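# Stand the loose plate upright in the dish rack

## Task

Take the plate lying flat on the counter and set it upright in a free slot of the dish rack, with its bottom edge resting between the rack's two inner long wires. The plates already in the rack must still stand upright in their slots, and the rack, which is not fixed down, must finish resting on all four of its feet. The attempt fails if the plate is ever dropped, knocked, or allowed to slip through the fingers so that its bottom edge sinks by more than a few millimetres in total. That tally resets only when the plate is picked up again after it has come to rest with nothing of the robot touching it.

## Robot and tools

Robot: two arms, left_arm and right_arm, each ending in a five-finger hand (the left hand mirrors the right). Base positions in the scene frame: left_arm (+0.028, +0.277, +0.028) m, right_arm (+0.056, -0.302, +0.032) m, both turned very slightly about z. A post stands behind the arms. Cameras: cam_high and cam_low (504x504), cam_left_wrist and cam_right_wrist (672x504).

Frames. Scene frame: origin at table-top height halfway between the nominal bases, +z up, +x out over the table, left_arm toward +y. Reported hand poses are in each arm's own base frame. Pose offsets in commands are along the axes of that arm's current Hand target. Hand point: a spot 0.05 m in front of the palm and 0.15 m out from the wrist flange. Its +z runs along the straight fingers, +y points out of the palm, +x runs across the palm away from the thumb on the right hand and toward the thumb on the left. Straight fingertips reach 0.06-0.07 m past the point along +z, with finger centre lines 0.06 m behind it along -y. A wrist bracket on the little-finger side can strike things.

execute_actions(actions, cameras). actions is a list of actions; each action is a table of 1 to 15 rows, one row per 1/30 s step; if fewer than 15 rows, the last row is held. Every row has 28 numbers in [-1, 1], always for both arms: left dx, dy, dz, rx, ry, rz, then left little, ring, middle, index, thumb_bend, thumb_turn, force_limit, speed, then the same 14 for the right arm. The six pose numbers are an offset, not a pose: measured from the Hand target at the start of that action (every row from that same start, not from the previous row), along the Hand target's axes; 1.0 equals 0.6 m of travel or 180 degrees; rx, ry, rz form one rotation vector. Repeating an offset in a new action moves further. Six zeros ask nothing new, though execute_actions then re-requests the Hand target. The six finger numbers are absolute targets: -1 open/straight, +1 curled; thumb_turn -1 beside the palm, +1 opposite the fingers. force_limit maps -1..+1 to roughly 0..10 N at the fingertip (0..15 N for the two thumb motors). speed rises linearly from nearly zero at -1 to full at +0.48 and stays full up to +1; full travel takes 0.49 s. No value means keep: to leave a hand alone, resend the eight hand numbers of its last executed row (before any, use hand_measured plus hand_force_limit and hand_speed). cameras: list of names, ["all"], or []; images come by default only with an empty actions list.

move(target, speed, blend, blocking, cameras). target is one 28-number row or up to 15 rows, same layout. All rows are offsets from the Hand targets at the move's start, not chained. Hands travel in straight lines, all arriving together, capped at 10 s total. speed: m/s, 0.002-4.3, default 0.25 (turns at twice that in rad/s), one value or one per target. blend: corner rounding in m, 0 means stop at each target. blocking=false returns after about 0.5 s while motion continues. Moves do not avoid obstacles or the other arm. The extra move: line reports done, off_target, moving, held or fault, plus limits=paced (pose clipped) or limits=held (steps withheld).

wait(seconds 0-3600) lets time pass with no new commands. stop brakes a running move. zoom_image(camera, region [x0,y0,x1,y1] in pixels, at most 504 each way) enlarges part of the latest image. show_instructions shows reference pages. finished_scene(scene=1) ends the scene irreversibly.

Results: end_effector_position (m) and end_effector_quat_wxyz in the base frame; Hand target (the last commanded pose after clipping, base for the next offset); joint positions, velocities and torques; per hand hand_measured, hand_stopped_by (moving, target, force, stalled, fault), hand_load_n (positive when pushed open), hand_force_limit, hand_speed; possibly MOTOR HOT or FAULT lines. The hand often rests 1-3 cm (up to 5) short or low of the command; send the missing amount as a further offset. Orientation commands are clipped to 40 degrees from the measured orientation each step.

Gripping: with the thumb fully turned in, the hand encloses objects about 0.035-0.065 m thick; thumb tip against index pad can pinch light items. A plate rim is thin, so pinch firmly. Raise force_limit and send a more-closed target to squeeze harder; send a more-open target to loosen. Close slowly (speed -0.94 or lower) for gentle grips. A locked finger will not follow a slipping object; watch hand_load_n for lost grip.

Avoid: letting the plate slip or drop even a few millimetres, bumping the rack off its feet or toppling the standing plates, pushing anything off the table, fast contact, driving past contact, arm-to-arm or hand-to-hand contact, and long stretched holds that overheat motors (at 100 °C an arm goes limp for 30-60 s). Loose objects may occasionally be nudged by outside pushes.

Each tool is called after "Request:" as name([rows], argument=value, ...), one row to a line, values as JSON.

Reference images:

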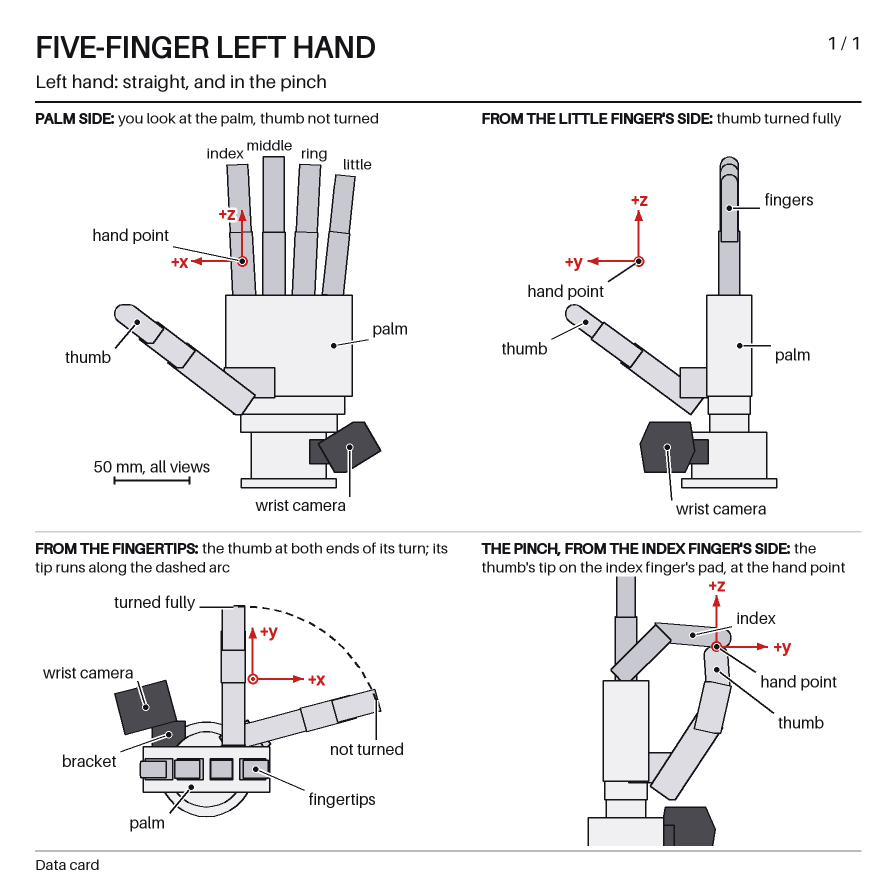

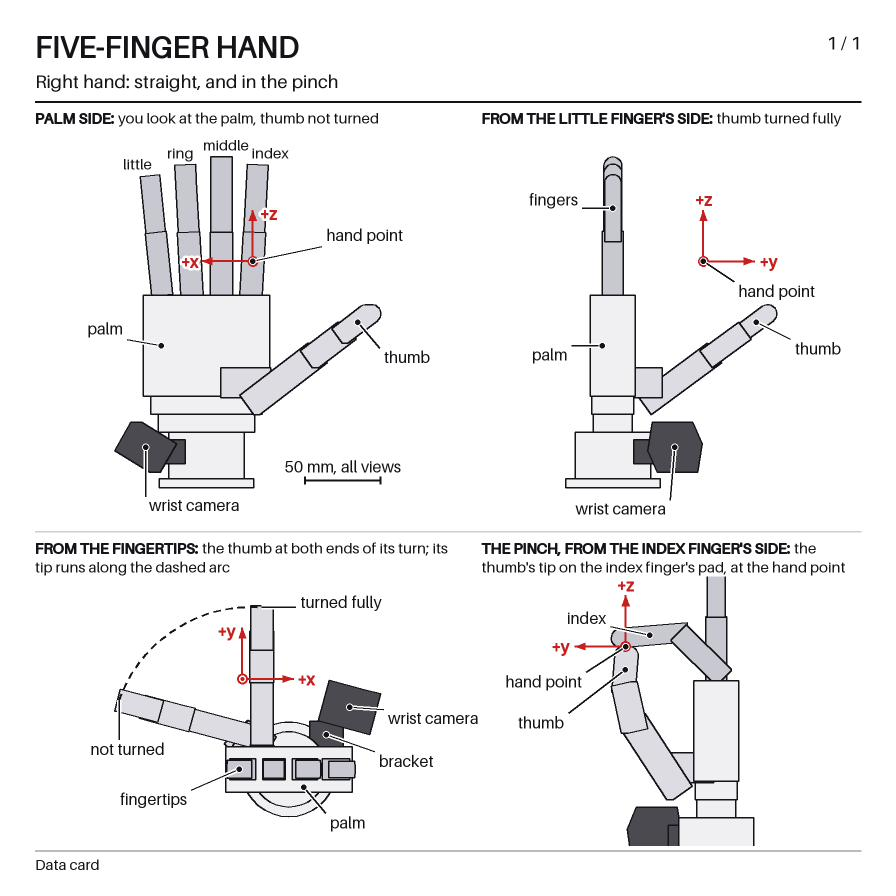

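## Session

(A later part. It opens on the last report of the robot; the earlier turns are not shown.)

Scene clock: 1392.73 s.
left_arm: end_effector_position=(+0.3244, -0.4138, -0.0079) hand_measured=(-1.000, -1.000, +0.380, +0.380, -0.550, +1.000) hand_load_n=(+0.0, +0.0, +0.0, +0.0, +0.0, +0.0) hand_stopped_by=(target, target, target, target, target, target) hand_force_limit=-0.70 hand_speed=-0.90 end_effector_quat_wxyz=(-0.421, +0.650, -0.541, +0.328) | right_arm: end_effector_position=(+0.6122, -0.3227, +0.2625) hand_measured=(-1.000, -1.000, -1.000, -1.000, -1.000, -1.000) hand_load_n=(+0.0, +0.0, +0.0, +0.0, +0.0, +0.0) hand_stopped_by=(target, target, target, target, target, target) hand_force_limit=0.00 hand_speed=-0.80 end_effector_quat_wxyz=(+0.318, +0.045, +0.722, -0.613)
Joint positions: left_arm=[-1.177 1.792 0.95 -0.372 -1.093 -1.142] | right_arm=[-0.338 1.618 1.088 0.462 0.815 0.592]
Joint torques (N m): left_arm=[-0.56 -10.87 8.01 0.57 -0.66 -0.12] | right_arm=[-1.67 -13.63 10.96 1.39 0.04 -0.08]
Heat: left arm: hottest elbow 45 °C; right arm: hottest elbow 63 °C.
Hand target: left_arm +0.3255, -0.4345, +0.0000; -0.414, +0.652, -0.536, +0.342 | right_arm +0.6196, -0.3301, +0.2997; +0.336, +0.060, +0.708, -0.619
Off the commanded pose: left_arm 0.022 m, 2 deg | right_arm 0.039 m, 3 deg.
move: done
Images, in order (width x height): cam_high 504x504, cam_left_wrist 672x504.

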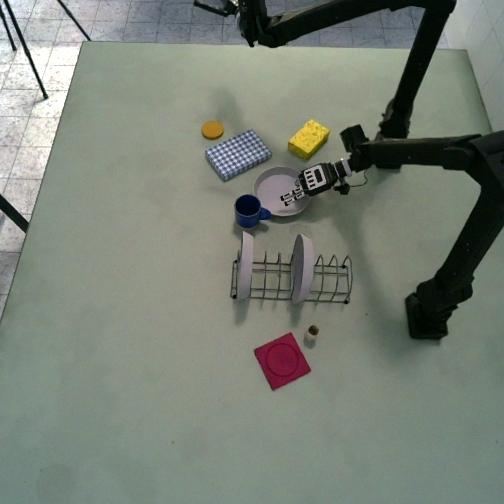

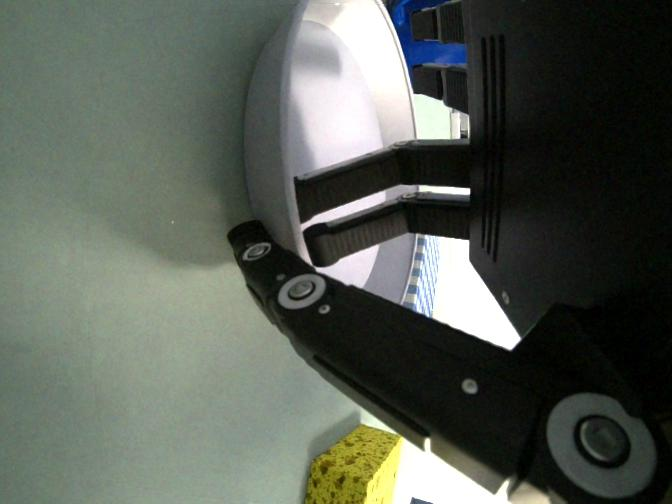

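Request:
move(target=[0,0,0,0,0,0,-1,-1,0.38,0.38,-0.40,1,-0.7,-0.92,0,0,0,0,0,0,-1,-1,-1,-1,-1,-1,0,-0.8], cameras=["cam_left_wrist","cam_high"])

Request:
zoom_image(camera="cam_left_wrist", region=[150, 0, 450, 340])

Scene clock: 1398.90 s.
left_arm: end_effector_position=(+0.3243, -0.4135, -0.0089) hand_measured=(-1.000, -1.000, +0.380, +0.380, -0.476, +1.000) hand_load_n=(+0.0, +0.0, +0.5, +0.0, +1.0, +0.0) hand_stopped_by=(target, target, target, target, force, target) hand_force_limit=-0.70 hand_speed=-0.92 end_effector_quat_wxyz=(-0.421, +0.650, -0.541, +0.328) | right_arm: end_effector_position=(+0.6122, -0.3227, +0.2625) hand_measured=(-1.000, -1.000, -1.000, -1.000, -1.000, -1.000) hand_load_n=(+0.0, +0.0, +0.0, -0.5, +0.0, +0.0) hand_stopped_by=(target, target, target, target, target, target) hand_force_limit=0.00 hand_speed=-0.80 end_effector_quat_wxyz=(+0.318, +0.045, +0.722, -0.613)
Joint positions: left_arm=[-1.177 1.794 0.95 -0.372 -1.093 -1.142] | right_arm=[-0.338 1.618 1.088 0.462 0.815 0.592]
Joint torques (N m): left_arm=[-0.56 -11.05 7.99 0.57 -0.66 -0.12] | right_arm=[-1.61 -13.63 10.96 1.39 0.03 -0.08]
Heat: left arm: hottest elbow 45 °C; right arm: hottest elbow 63 °C.
Hand target: left_arm +0.3256, -0.4344, +0.0000; -0.414, +0.652, -0.536, +0.342 | right_arm +0.6196, -0.3301, +0.2997; +0.336, +0.060, +0.708, -0.619
Off the commanded pose: left_arm 0.023 m, 2 deg | right_arm 0.039 m, 3 deg.
move: done
Images, in order (width x height): cam_high 504x504, cam_left_wrist 672x504.

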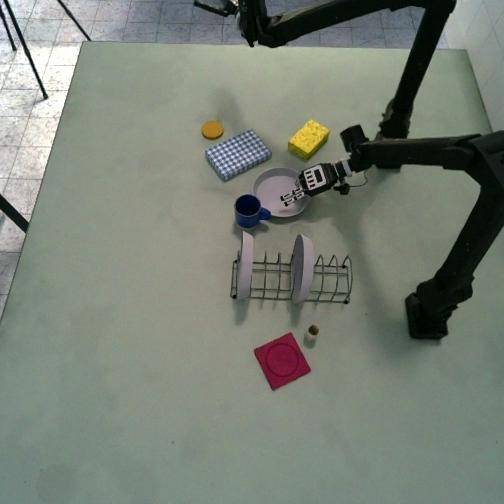

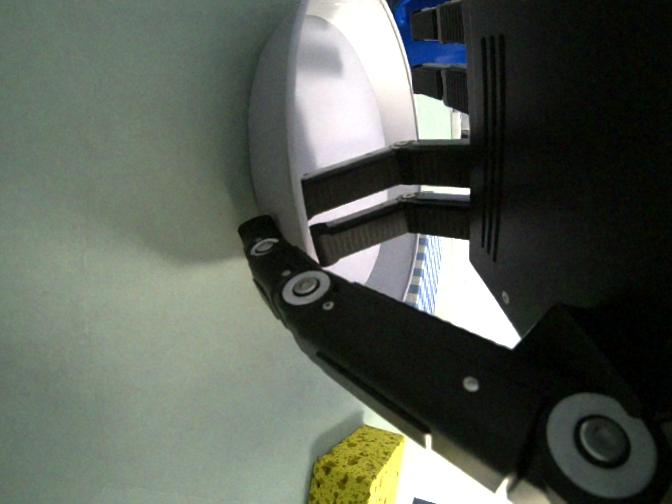

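Scaled by 1.482 from the camera's image (finer frame: 960x720).

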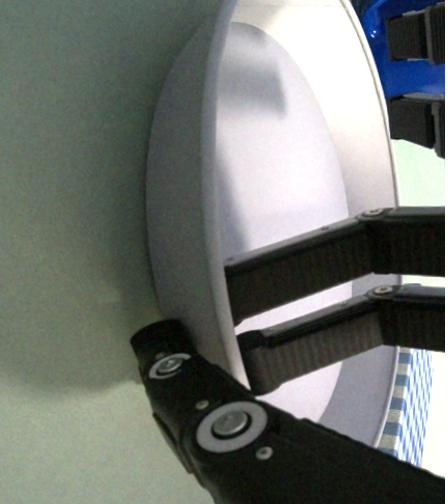

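Request:
move(target=[0,0,0,0,0,0,-1,-1,0.55,0.55,-0.25,1,-0.5,-0.94,0,0,0,0,0,0,-1,-1,-1,-1,-1,-1,0,-0.8], cameras=["cam_left_wrist","cam_high"])

Request:
zoom_image(camera="cam_left_wrist", region=[150, 0, 450, 340])

Scene clock: 1410.13 s.
left_arm: end_effector_position=(+0.3241, -0.4134, -0.0092) hand_measured=(-1.000, -1.000, +0.424, +0.548, -0.450, +1.000) hand_load_n=(+0.0, +0.0, +2.5, +2.5, +6.0, +0.0) hand_stopped_by=(target, target, force, force, force, target) hand_force_limit=-0.50 hand_speed=-0.94 end_effector_quat_wxyz=(-0.421, +0.650, -0.541, +0.327) | right_arm: end_effector_position=(+0.6122, -0.3227, +0.2625) hand_measured=(-1.000, -1.000, -1.000, -1.000, -1.000, -1.000) hand_load_n=(+0.0, +0.0, -0.5, -0.5, +0.0, +0.0) hand_stopped_by=(target, target, target, target, target, target) hand_force_limit=0.00 hand_speed=-0.80 end_effector_quat_wxyz=(+0.318, +0.045, +0.722, -0.613)
Joint positions: left_arm=[-1.178 1.795 0.95 -0.372 -1.093 -1.142] | right_arm=[-0.338 1.618 1.088 0.462 0.815 0.592]
Joint torques (N m): left_arm=[-0.56 -11.11 7.98 0.58 -0.65 -0.11] | right_arm=[-1.67 -13.63 10.96 1.39 0.04 -0.08]
Heat: left arm: hottest elbow 45 °C; right arm: hottest elbow 63 °C.
Hand target: left_arm +0.3256, -0.4344, +0.0000; -0.414, +0.652, -0.536, +0.342 | right_arm +0.6196, -0.3301, +0.2997; +0.336, +0.060, +0.708, -0.619
Off the commanded pose: left_arm 0.023 m, 2 deg | right_arm 0.039 m, 3 deg.
move: done
Images, in order (width x height): cam_high 504x504, cam_left_wrist 672x504.

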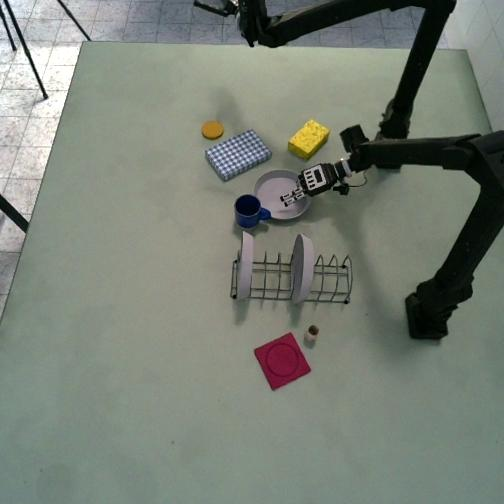

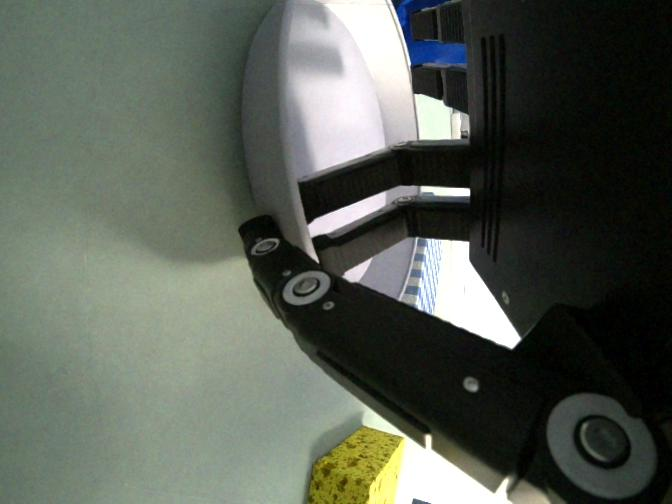

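Scaled by 1.482 from the camera's image (finer frame: 960x720).

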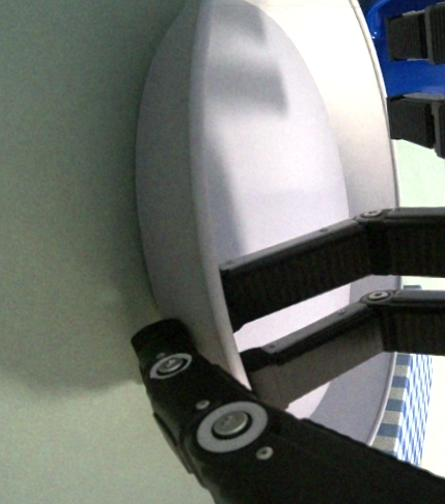

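Request:
move(target=[0,0,0,0,0,0,-1,-1,0.6,0.7,-0.2,1,-0.1,-0.94,0,0,0,0,0,0,-1,-1,-1,-1,-1,-1,0,-0.8], cameras=["cam_left_wrist"])

Request:
zoom_image(camera="cam_left_wrist", region=[150, 0, 450, 340])

Scene clock: 1436.43 s.
left_arm: end_effector_position=(+0.3238, -0.4130, -0.0103) hand_measured=(-1.000, -1.000, +0.468, +0.614, -0.452, +1.000) hand_load_n=(+0.0, +0.0, +4.0, +4.0, +10.0, +1.5) hand_stopped_by=(target, target, force, force, force, target) hand_force_limit=-0.10 hand_speed=-0.94 end_effector_quat_wxyz=(-0.422, +0.650, -0.542, +0.326) | right_arm: end_effector_position=(+0.6122, -0.3227, +0.2625) hand_measured=(-1.000, -1.000, -1.000, -1.000, -1.000, -1.000) hand_load_n=(-0.5, +0.0, +0.0, +0.0, +0.0, +0.0) hand_stopped_by=(target, target, target, target, target, target) hand_force_limit=0.00 hand_speed=-0.80 end_effector_quat_wxyz=(+0.318, +0.045, +0.722, -0.613)
Joint positions: left_arm=[-1.178 1.796 0.95 -0.374 -1.093 -1.143] | right_arm=[-0.338 1.618 1.088 0.462 0.815 0.592]
Joint torques (N m): left_arm=[-0.56 -11.28 7.97 0.62 -0.65 -0.11] | right_arm=[-1.61 -13.63 10.96 1.39 0.04 -0.08]
Heat: left arm: hottest elbow 46 °C; right arm: hottest elbow 64 °C.
Hand target: left_arm +0.3256, -0.4344, -0.0001; -0.414, +0.652, -0.536, +0.342 | right_arm +0.6196, -0.3301, +0.2997; +0.336, +0.060, +0.708, -0.619
Off the commanded pose: left_arm 0.024 m, 2 deg | right_arm 0.039 m, 3 deg.
move: done

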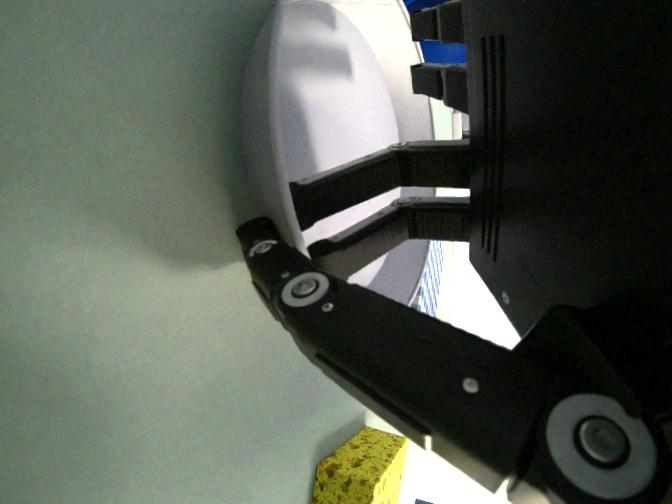

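Scaled by 1.482 from the camera's image (finer frame: 960x720).

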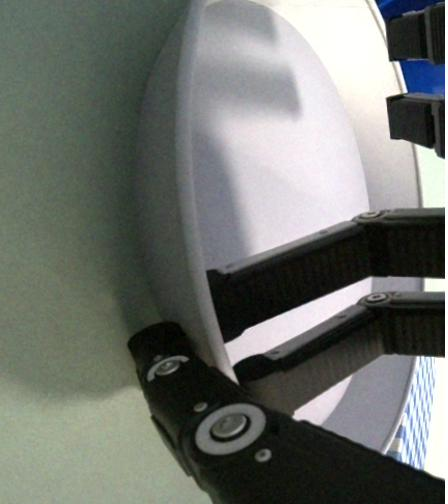

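Request:
move(target=[-0.0003,-0.0795,-0.0108,-0.111,0,0,-1,-1,0.6,0.7,-0.2,1,-0.1,-0.94,0,0,0,0,0,0,-1,-1,-1,-1,-1,-1,0,-0.8], cameras=["all"], speed=0.05)

Request:
zoom_image(camera="cam_high", region=[240, 140, 350, 230])

Request:
zoom_image(camera="cam_low", region=[250, 160, 390, 290])

Scene clock: 1461.23 s.
left_arm: end_effector_position=(+0.3206, -0.4140, +0.0114) hand_measured=(-1.000, -1.000, +0.468, +0.614, -0.452, +1.000) hand_load_n=(+0.0, +0.0, +3.0, +1.5, +6.5, +1.5) hand_stopped_by=(target, target, force, force, force, target) hand_force_limit=-0.10 hand_speed=-0.94 end_effector_quat_wxyz=(-0.304, +0.706, -0.603, +0.215) | right_arm: end_effector_position=(+0.6122, -0.3227, +0.2625) hand_measured=(-1.000, -1.000, -1.000, -1.000, -1.000, -1.000) hand_load_n=(+0.0, +0.0, +0.0, +0.0, +0.0, +0.0) hand_stopped_by=(target, target, target, target, target, target) hand_force_limit=0.00 hand_speed=-0.80 end_effector_quat_wxyz=(+0.318, +0.045, +0.722, -0.613)
Joint positions: left_arm=[-1.063 1.723 1.085 -0.694 -0.731 -1.129] | right_arm=[-0.338 1.618 1.088 0.462 0.815 0.592]
Joint torques (N m): left_arm=[1.79 -14.56 9.52 0.53 -0.41 0.07] | right_arm=[-1.61 -13.57 10.96 1.39 0.03 -0.08]
Heat: left arm: hottest elbow 46 °C; right arm: hottest elbow 64 °C.
Hand target: left_arm +0.3396, -0.4316, +0.0460; -0.294, +0.713, -0.587, +0.243 | right_arm +0.6196, -0.3301, +0.2997; +0.336, +0.060, +0.708, -0.619
Off the commanded pose: left_arm 0.043 m, 4 deg | right_arm 0.039 m, 3 deg.
move: off_target (left_arm)

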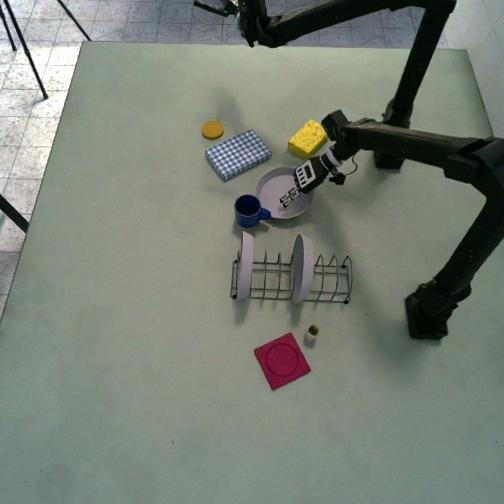

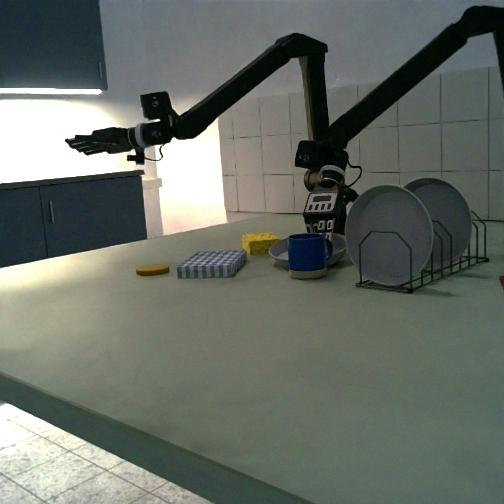

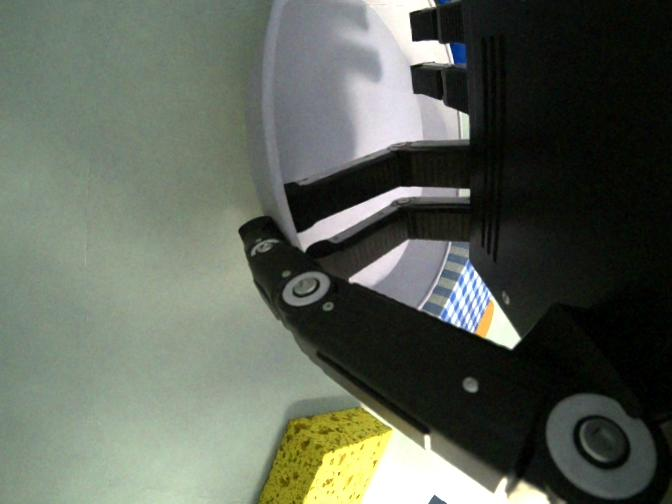

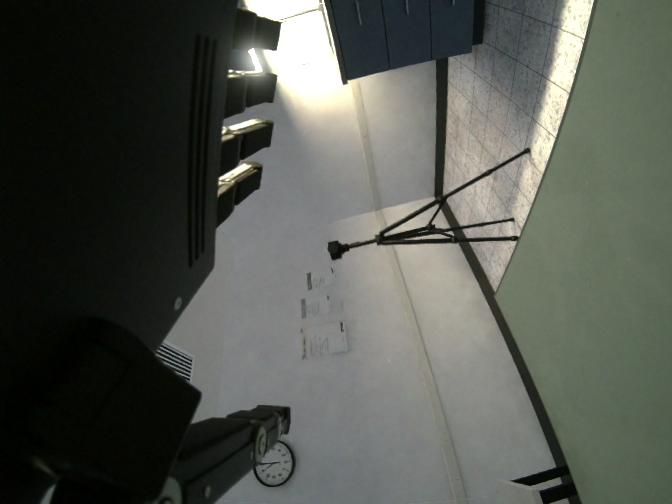

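Scaled by 4.582 from the camera's image (finer frame: 720x720).

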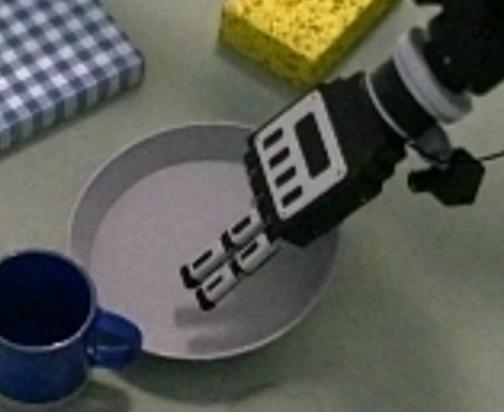

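Scaled by 3.600 from the camera's image (finer frame: 720x720).

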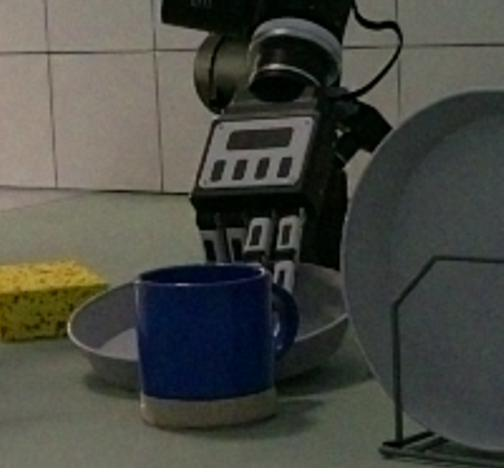

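Request:
move(target=[0,0,0,0,0,0,-1,-1,0.65,0.75,-0.15,1,0,-0.94,0,0,0,0,0,0,-1,-1,-1,-1,-1,-1,0,-0.8], cameras=["cam_left_wrist"])

Scene clock: 1469.10 s.
left_arm: end_effector_position=(+0.3203, -0.4137, +0.0112) hand_measured=(-1.000, -1.000, +0.550, +0.750, -0.450, +1.000) hand_load_n=(+0.0, +0.0, +4.0, +0.0, +11.0, +1.0) hand_stopped_by=(target, target, force, target, force, target) hand_force_limit=0.00 hand_speed=-0.94 end_effector_quat_wxyz=(-0.304, +0.706, -0.603, +0.214) | right_arm: end_effector_position=(+0.6122, -0.3227, +0.2625) hand_measured=(-1.000, -1.000, -1.000, -1.000, -1.000, -1.000) hand_load_n=(+0.0, +0.0, +0.0, +0.0, +0.0, +0.0) hand_stopped_by=(target, target, target, target, target, target) hand_force_limit=0.00 hand_speed=-0.80 end_effector_quat_wxyz=(+0.318, +0.045, +0.722, -0.613)
Joint positions: left_arm=[-1.063 1.723 1.085 -0.695 -0.731 -1.129] | right_arm=[-0.338 1.618 1.088 0.462 0.815 0.592]
Joint torques (N m): left_arm=[1.79 -14.56 9.54 0.53 -0.45 0.06] | right_arm=[-1.67 -13.57 10.96 1.39 0.04 -0.08]
Heat: left arm: hottest elbow 47 °C; right arm: hottest elbow 64 °C.
Hand target: left_arm +0.3396, -0.4315, +0.0460; -0.294, +0.713, -0.587, +0.243 | right_arm +0.6196, -0.3301, +0.2997; +0.336, +0.060, +0.708, -0.619
Off the commanded pose: left_arm 0.044 m, 4 deg | right_arm 0.039 m, 3 deg.
move: done

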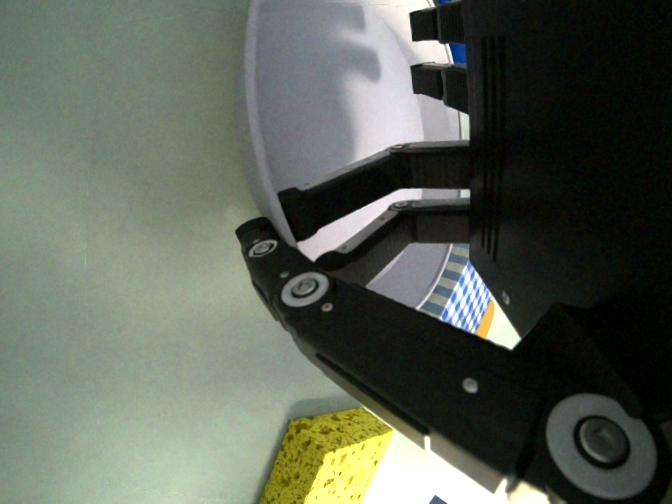

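Request:
move([
  [0,0,0,0,0,0,-1,-1,0.65,0.4,-0.15,1,0,-0.9,0,0,0,0,0,0,-1,-1,-1,-1,-1,-1,0,-0.8],
  [0.0013,-0.0398,-0.0307,0,0,0,-1,-1,0.65,0.4,-0.15,1,0,-0.9,0,0,0,0,0,0,-1,-1,-1,-1,-1,-1,0,-0.8],
], cameras=["cam_high","cam_low","cam_left_wrist"], speed=0.04)

Request:
zoom_image(camera="cam_low", region=[250, 160, 390, 290])

Request:
zoom_image(camera="cam_left_wrist", region=[150, 0, 450, 340])

Scene clock: 1520.67 s.
left_arm: end_effector_position=(+0.3232, -0.4146, +0.0372) hand_measured=(-1.000, -1.000, +0.550, +0.400, -0.450, +1.000) hand_load_n=(+0.0, +0.0, +3.5, +0.0, +14.5, +3.0) hand_stopped_by=(target, target, force, target, force, target) hand_force_limit=0.00 hand_speed=-0.90 end_effector_quat_wxyz=(-0.303, +0.706, -0.604, +0.211) | right_arm: end_effector_position=(+0.6122, -0.3227, +0.2625) hand_measured=(-1.000, -1.000, -1.000, -1.000, -1.000, -1.000) hand_load_n=(+0.0, +0.0, +0.0, +0.0, +0.0, +0.0) hand_stopped_by=(target, target, target, target, target, target) hand_force_limit=0.00 hand_speed=-0.80 end_effector_quat_wxyz=(+0.318, +0.045, +0.722, -0.613)
Joint positions: left_arm=[-1.058 1.689 1.122 -0.767 -0.726 -1.122] | right_arm=[-0.338 1.618 1.088 0.462 0.815 0.592]
Joint torques (N m): left_arm=[1.9 -14.62 10.1 0.46 -0.53 0.08] | right_arm=[-1.61 -13.63 10.96 1.39 0.03 -0.08]
Heat: left arm: hottest elbow 50 °C; right arm: hottest elbow 64 °C.
Hand target: left_arm +0.3436, -0.4314, +0.0757; -0.295, +0.713, -0.587, +0.243 | right_arm +0.6196, -0.3301, +0.2997; +0.336, +0.060, +0.708, -0.619
Off the commanded pose: left_arm 0.047 m, 4 deg | right_arm 0.039 m, 3 deg.
move: off_target (left_arm)

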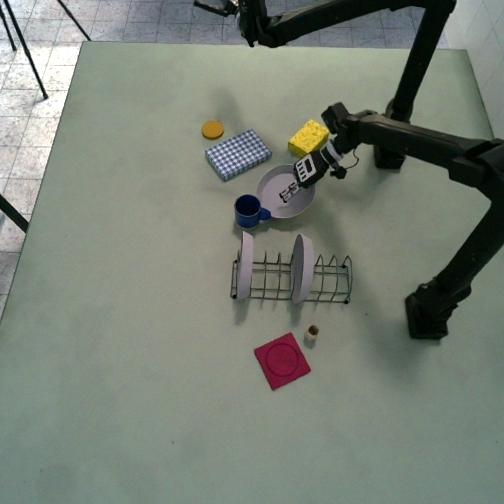

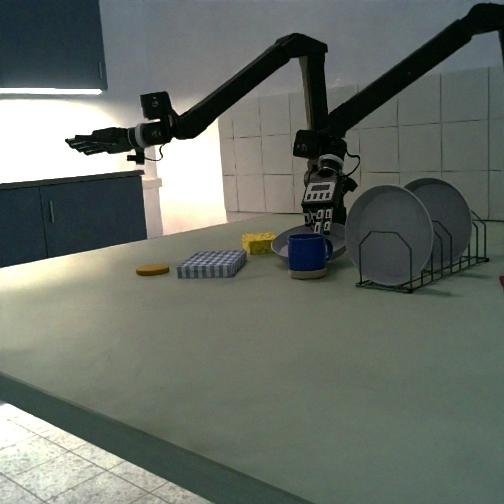

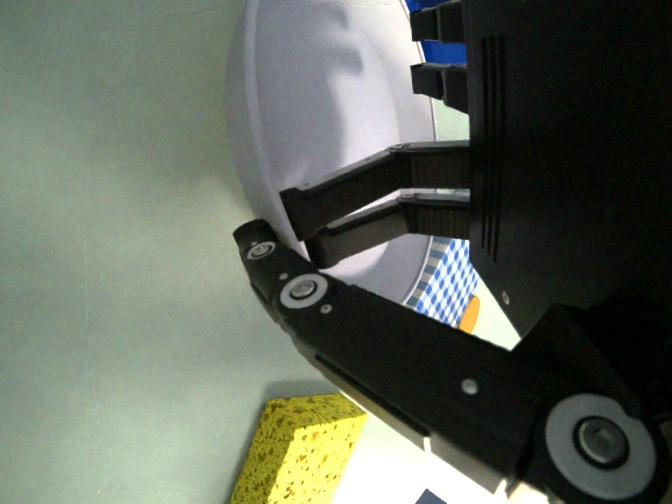

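Scaled by 3.600 from the camera's image (finer frame: 720x720).

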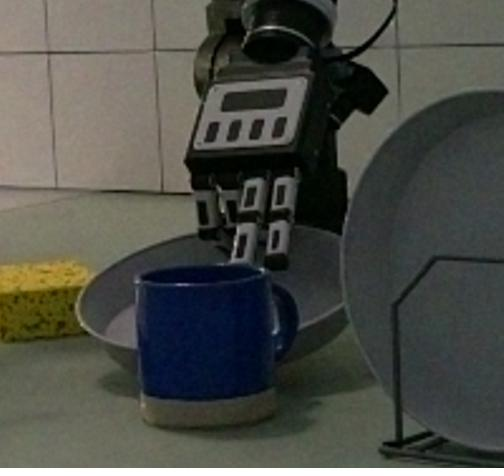

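Scaled by 1.482 from the camera's image (finer frame: 960x720).

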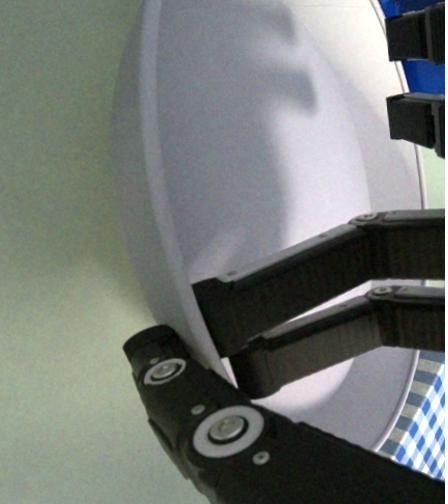

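Request:
move(target=[0,0,0,0,0,0,-1,0.45,0.65,0.55,-0.15,1,-0.5,-0.94,0,0,0,0,0,0,-1,-1,-1,-1,-1,-1,0,-0.8], cameras=["cam_left_wrist"])

Request:
zoom_image(camera="cam_left_wrist", region=[150, 0, 450, 340])

Scene clock: 1533.97 s.
left_arm: end_effector_position=(+0.3232, -0.4146, +0.0372) hand_measured=(-1.000, -0.170, +0.550, +0.550, -0.450, +1.000) hand_load_n=(+0.0, +0.0, +3.5, +0.0, +14.5, +2.5) hand_stopped_by=(target, moving, force, target, force, target) hand_force_limit=-0.50 hand_speed=-0.94 end_effector_quat_wxyz=(-0.303, +0.706, -0.604, +0.211) | right_arm: end_effector_position=(+0.6122, -0.3227, +0.2625) hand_measured=(-1.000, -1.000, -1.000, -1.000, -1.000, -1.000) hand_load_n=(+0.0, +0.0, +0.0, +0.0, +0.0, +0.0) hand_stopped_by=(target, target, target, target, target, target) hand_force_limit=0.00 hand_speed=-0.80 end_effector_quat_wxyz=(+0.318, +0.045, +0.722, -0.613)
Joint positions: left_arm=[-1.058 1.689 1.122 -0.767 -0.726 -1.122] | right_arm=[-0.338 1.618 1.088 0.462 0.815 0.592]
Joint torques (N m): left_arm=[1.9 -14.62 10.1 0.51 -0.53 0.08] | right_arm=[-1.61 -13.63 10.96 1.39 0.03 -0.08]
Heat: left arm: hottest elbow 49 °C; right arm: hottest elbow 64 °C.
Hand target: left_arm +0.3436, -0.4315, +0.0757; -0.294, +0.714, -0.587, +0.243 | right_arm +0.6196, -0.3301, +0.2997; +0.336, +0.060, +0.708, -0.619
Off the commanded pose: left_arm 0.047 m, 4 deg | right_arm 0.039 m, 3 deg.
move: moving (left_arm; no rest 5 s after the move's start)

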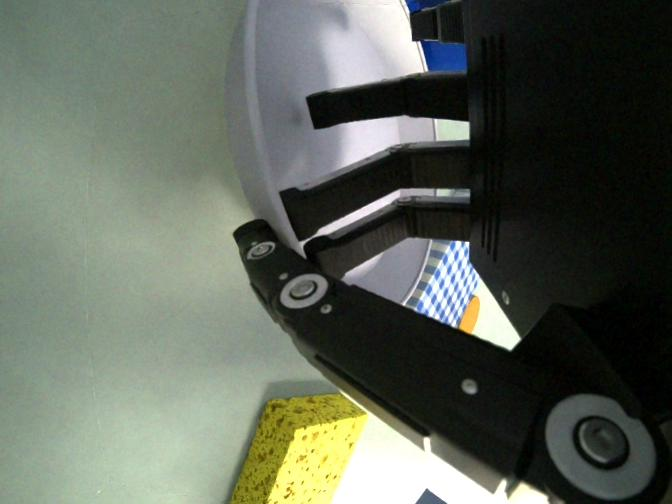

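Scaled by 1.482 from the camera's image (finer frame: 960x720).

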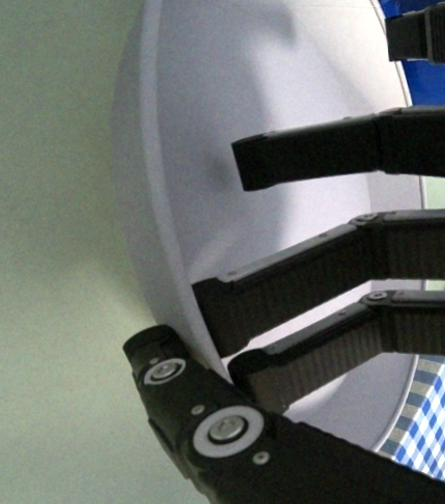

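Request:
wait(seconds=3)

Request:
move(target=[0,0,0,0,0,0,-1,0.65,0.65,0.65,-0.15,1,-0.5,-0.93,0,0,0,0,0,0,-1,-1,-1,-1,-1,-1,0,-0.8], cameras=["cam_left_wrist"])

Request:
zoom_image(camera="cam_left_wrist", region=[150, 0, 450, 340])

Scene clock: 1543.90 s.
left_arm: end_effector_position=(+0.3232, -0.4146, +0.0372) hand_measured=(-1.000, +0.450, +0.550, +0.550, -0.450, +1.000) hand_load_n=(+0.0, +0.0, +3.5, +0.0, +14.0, +3.0) hand_stopped_by=(target, target, force, target, force, target) hand_force_limit=-0.50 hand_speed=-0.94 end_effector_quat_wxyz=(-0.303, +0.706, -0.604, +0.211) | right_arm: end_effector_position=(+0.6122, -0.3227, +0.2625) hand_measured=(-1.000, -1.000, -1.000, -1.000, -1.000, -1.000) hand_load_n=(+0.0, +0.0, +0.0, +0.0, +0.0, +0.0) hand_stopped_by=(target, target, target, target, target, target) hand_force_limit=0.00 hand_speed=-0.80 end_effector_quat_wxyz=(+0.318, +0.045, +0.722, -0.613)
Joint positions: left_arm=[-1.058 1.689 1.122 -0.767 -0.726 -1.122] | right_arm=[-0.338 1.618 1.088 0.462 0.815 0.592]
Joint torques (N m): left_arm=[1.9 -14.68 10.11 0.51 -0.53 0.08] | right_arm=[-1.61 -13.63 10.96 1.39 0.04 -0.08]
Heat: left arm: hottest elbow 48 °C; right arm: hottest elbow 64 °C.
Hand target: left_arm +0.3436, -0.4315, +0.0757; -0.294, +0.714, -0.587, +0.243 | right_arm +0.6196, -0.3301, +0.2997; +0.336, +0.060, +0.708, -0.619
Off the commanded pose: left_arm 0.047 m, 4 deg | right_arm 0.039 m, 3 deg.
wait: 3.00 s; at rest from the start

Scene clock: 1545.17 s.
left_arm: end_effector_position=(+0.3234, -0.4143, +0.0371) hand_measured=(-1.000, +0.650, +0.550, +0.640, -0.450, +1.000) hand_load_n=(+0.0, +0.0, +2.0, +2.0, +11.5, +3.5) hand_stopped_by=(target, target, force, force, force, target) hand_force_limit=-0.50 hand_speed=-0.93 end_effector_quat_wxyz=(-0.303, +0.706, -0.605, +0.211) | right_arm: end_effector_position=(+0.6122, -0.3227, +0.2625) hand_measured=(-1.000, -1.000, -1.000, -1.000, -1.000, -1.000) hand_load_n=(+0.0, +0.0, +0.0, +0.0, +0.0, +0.0) hand_stopped_by=(target, target, target, target, target, target) hand_force_limit=0.00 hand_speed=-0.80 end_effector_quat_wxyz=(+0.318, +0.045, +0.722, -0.613)
Joint positions: left_arm=[-1.057 1.689 1.122 -0.767 -0.726 -1.12] | right_arm=[-0.338 1.618 1.088 0.462 0.815 0.592]
Joint torques (N m): left_arm=[1.85 -14.68 10.1 0.51 -0.53 0.06] | right_arm=[-1.61 -13.63 10.95 1.39 0.04 -0.08]
Heat: left arm: hottest elbow 48 °C; right arm: hottest elbow 64 °C.
Hand target: left_arm +0.3435, -0.4316, +0.0757; -0.294, +0.713, -0.588, +0.243 | right_arm +0.6196, -0.3301, +0.2997; +0.336, +0.060, +0.708, -0.619
Off the commanded pose: left_arm 0.047 m, 4 deg | right_arm 0.039 m, 3 deg.
move: done

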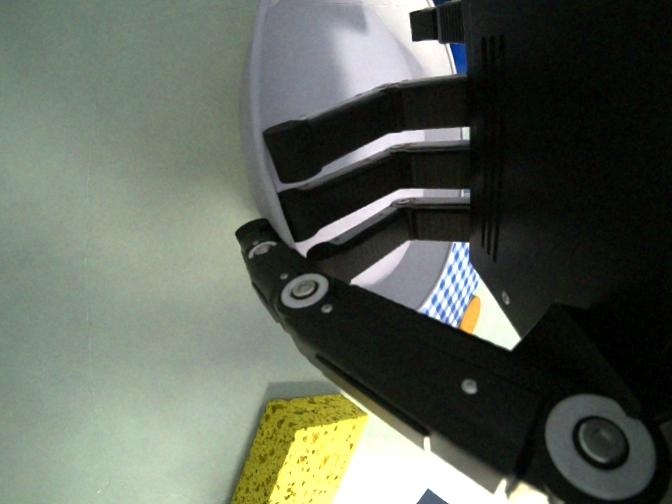

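Scaled by 1.482 from the camera's image (finer frame: 960x720).

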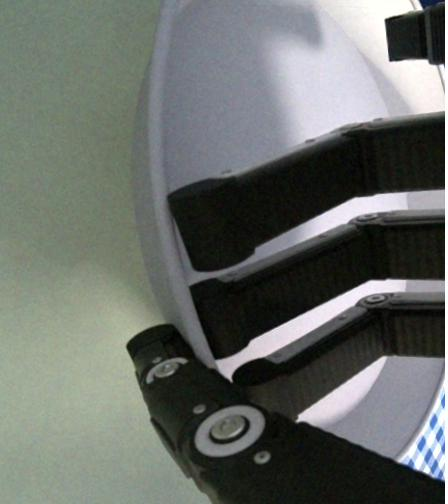

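Request:
move(target=[0,0,0,0,0,0,-1,0.85,0.65,0.65,-0.15,1,-0.6,-0.93,0,0,0,0,0,0,-1,-1,-1,-1,-1,-1,0,-0.8], cameras=["cam_left_wrist"])

Scene clock: 1554.10 s.
left_arm: end_effector_position=(+0.3234, -0.4143, +0.0371) hand_measured=(-1.000, +0.850, +0.550, +0.640, -0.450, +1.000) hand_load_n=(+0.0, +0.0, +2.5, +1.5, +11.5, +3.0) hand_stopped_by=(target, target, force, force, force, target) hand_force_limit=-0.60 hand_speed=-0.93 end_effector_quat_wxyz=(-0.303, +0.706, -0.605, +0.211) | right_arm: end_effector_position=(+0.6122, -0.3227, +0.2625) hand_measured=(-1.000, -1.000, -1.000, -1.000, -1.000, -1.000) hand_load_n=(+0.0, +0.0, -0.5, +0.0, +0.0, +0.0) hand_stopped_by=(target, target, target, target, target, target) hand_force_limit=0.00 hand_speed=-0.80 end_effector_quat_wxyz=(+0.318, +0.045, +0.722, -0.613)
Joint positions: left_arm=[-1.057 1.689 1.122 -0.767 -0.726 -1.12] | right_arm=[-0.338 1.618 1.088 0.462 0.815 0.592]
Joint torques (N m): left_arm=[1.79 -14.68 10.1 0.5 -0.53 0.06] | right_arm=[-1.61 -13.63 10.95 1.39 0.03 -0.08]
Heat: left arm: hottest elbow 48 °C; right arm: hottest elbow 64 °C.
Hand target: left_arm +0.3435, -0.4316, +0.0757; -0.294, +0.713, -0.588, +0.243 | right_arm +0.6196, -0.3301, +0.2997; +0.336, +0.060, +0.708, -0.619
Off the commanded pose: left_arm 0.047 m, 4 deg | right_arm 0.039 m, 3 deg.
move: done

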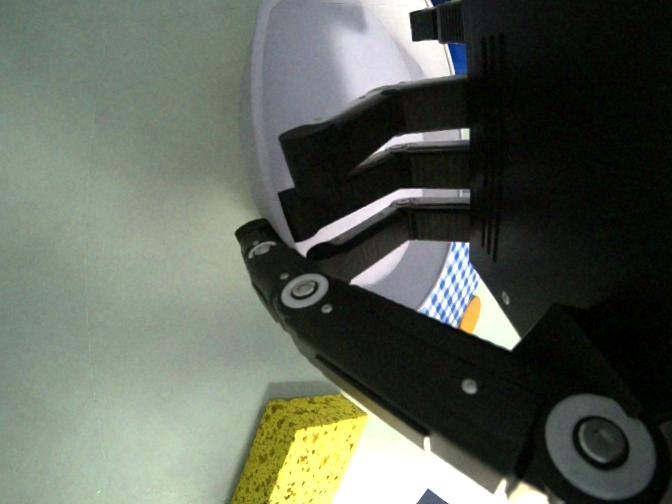

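Request:
move(target=[-0.0013,-0.0553,-0.013,-0.0667,0,0,-1,0.55,0.65,0.65,-0.15,1,-0.6,-0.9,0,0,0,0,0,0,-1,-1,-1,-1,-1,-1,0,-0.8], cameras=["cam_high","cam_low","cam_left_wrist"], speed=0.05)

Request:
zoom_image(camera="cam_low", region=[250, 160, 390, 290])

Request:
zoom_image(camera="cam_left_wrist", region=[150, 0, 450, 340])

Scene clock: 1569.70 s.
left_arm: end_effector_position=(+0.3391, -0.4149, +0.0706) hand_measured=(-1.000, +0.550, +0.550, +0.640, -0.450, +1.000) hand_load_n=(+0.0, +0.0, +3.0, +1.0, +12.0, +4.0) hand_stopped_by=(target, target, force, force, force, target) hand_force_limit=-0.60 hand_speed=-0.90 end_effector_quat_wxyz=(-0.223, +0.735, -0.622, +0.151) | right_arm: end_effector_position=(+0.6122, -0.3227, +0.2625) hand_measured=(-1.000, -1.000, -1.000, -1.000, -1.000, -1.000) hand_load_n=(+0.0, +0.0, +0.0, +0.0, +0.0, -0.5) hand_stopped_by=(target, target, target, target, target, target) hand_force_limit=0.00 hand_speed=-0.80 end_effector_quat_wxyz=(+0.318, +0.045, +0.722, -0.613)
Joint positions: left_arm=[-0.952 1.687 1.264 -0.946 -0.51 -1.065] | right_arm=[-0.338 1.618 1.088 0.462 0.815 0.592]
Joint torques (N m): left_arm=[2.02 -14.15 10.7 0.38 -0.39 0.09] | right_arm=[-1.61 -13.63 10.96 1.39 0.04 -0.08]
Heat: left arm: hottest elbow 48 °C; right arm: hottest elbow 65 °C.
Hand target: left_arm +0.3611, -0.4272, +0.1047; -0.218, +0.740, -0.610, +0.181 | right_arm +0.6196, -0.3301, +0.2997; +0.336, +0.060, +0.708, -0.619
Off the commanded pose: left_arm 0.042 m, 4 deg | right_arm 0.039 m, 3 deg.
move: off_target (left_arm)

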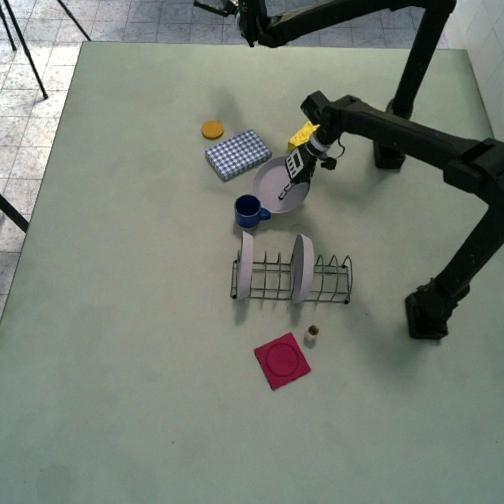

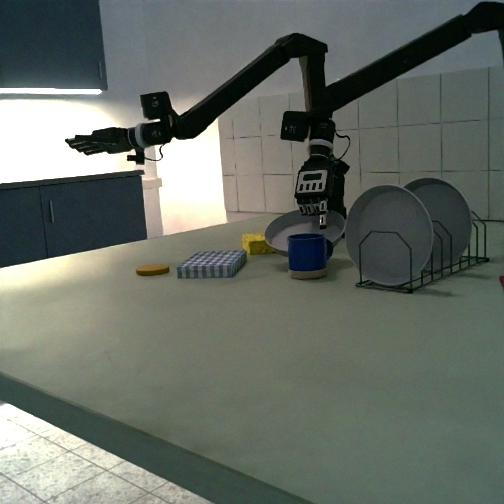

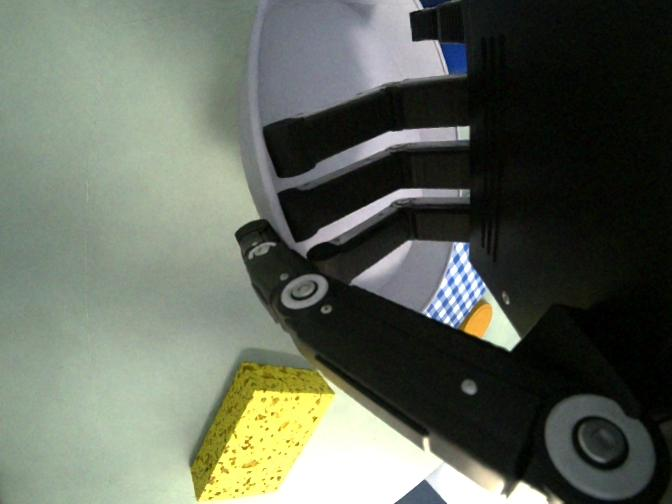

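Scaled by 3.600 from the camera's image (finer frame: 720x720).

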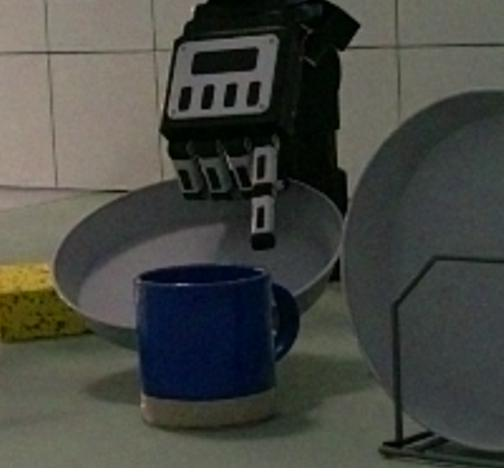

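Scaled by 1.482 from the camera's image (finer frame: 960x720).

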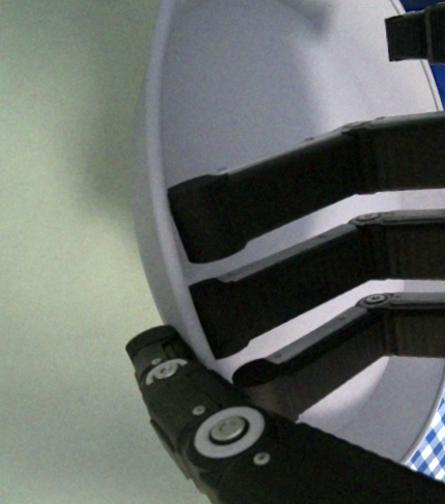

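Request:
move(target=[-0.0043,-0.0683,-0.0073,-0.0889,0,0,-1,0.55,0.65,0.65,-0.15,1,-0.6,-0.9,0,0,0,0,0,0,-1,-1,-1,-1,-1,-1,0,-0.8], cameras=["cam_high","cam_low","cam_left_wrist"], speed=0.05)

Request:
zoom_image(camera="cam_low", region=[250, 160, 390, 290])

Request:
zoom_image(camera="cam_left_wrist", region=[150, 0, 450, 340])

Scene clock: 1596.67 s.
left_arm: end_effector_position=(+0.3683, -0.4122, +0.1100) hand_measured=(-1.000, +0.550, +0.550, +0.640, -0.450, +1.000) hand_load_n=(+0.0, +0.0, +3.0, +1.0, +13.5, +4.5) hand_stopped_by=(target, target, force, force, force, target) hand_force_limit=-0.60 hand_speed=-0.90 end_effector_quat_wxyz=(-0.112, +0.760, -0.636, +0.072) | right_arm: end_effector_position=(+0.6122, -0.3227, +0.2625) hand_measured=(-1.000, -1.000, -1.000, -1.000, -1.000, -1.000) hand_load_n=(+0.0, +0.0, +0.0, -0.5, +0.0, +0.0) hand_stopped_by=(target, target, target, target, target, target) hand_force_limit=0.00 hand_speed=-0.80 end_effector_quat_wxyz=(+0.318, +0.045, +0.722, -0.613)
Joint positions: left_arm=[-0.806 1.759 1.488 -1.179 -0.239 -0.969] | right_arm=[-0.338 1.618 1.088 0.462 0.815 0.592]
Joint torques (N m): left_arm=[2.2 -13.63 11.06 0.36 -0.25 0.09] | right_arm=[-1.61 -13.63 10.96 1.39 0.03 -0.08]
Heat: left arm: hottest elbow 53 °C; right arm: hottest elbow 65 °C.
Hand target: left_arm +0.3919, -0.4186, +0.1307; -0.113, +0.763, -0.629, +0.094 | right_arm +0.6196, -0.3301, +0.2997; +0.336, +0.060, +0.708, -0.619
Off the commanded pose: left_arm 0.032 m, 3 deg | right_arm 0.039 m, 3 deg.
move: off_target (left_arm)

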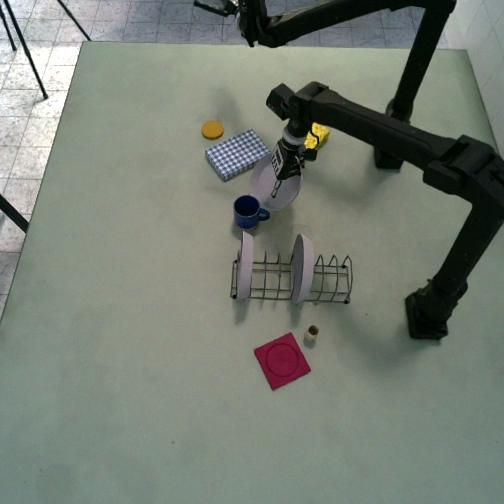

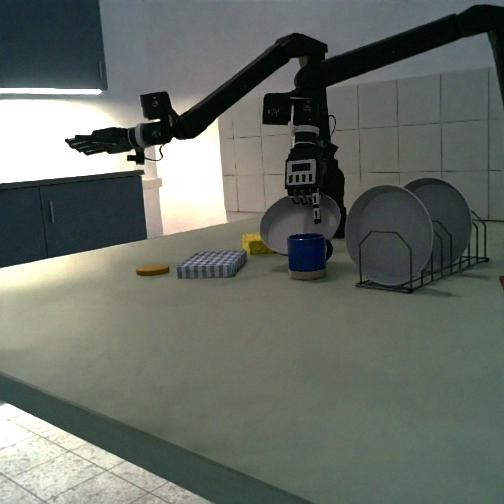

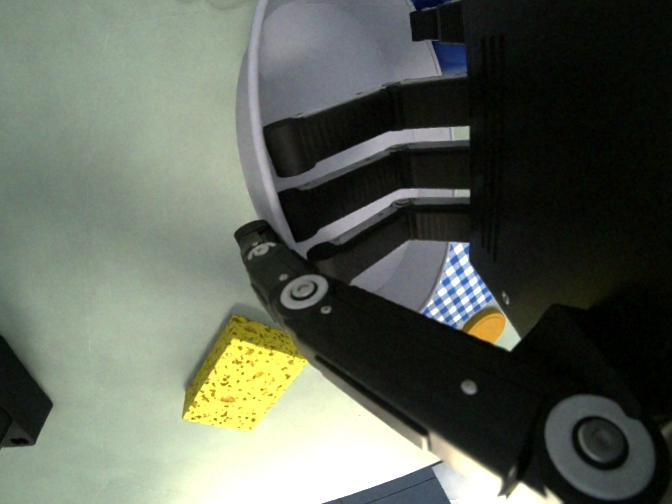

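Scaled by 3.600 from the camera's image (finer frame: 720x720).

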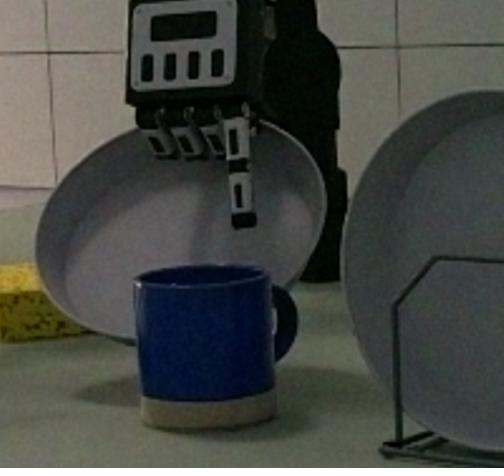

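Scaled by 1.482 from the camera's image (finer frame: 960x720).

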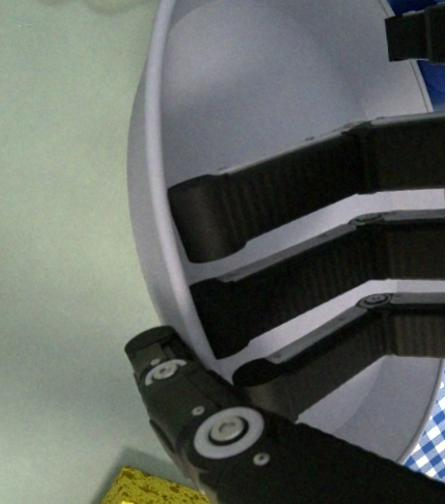

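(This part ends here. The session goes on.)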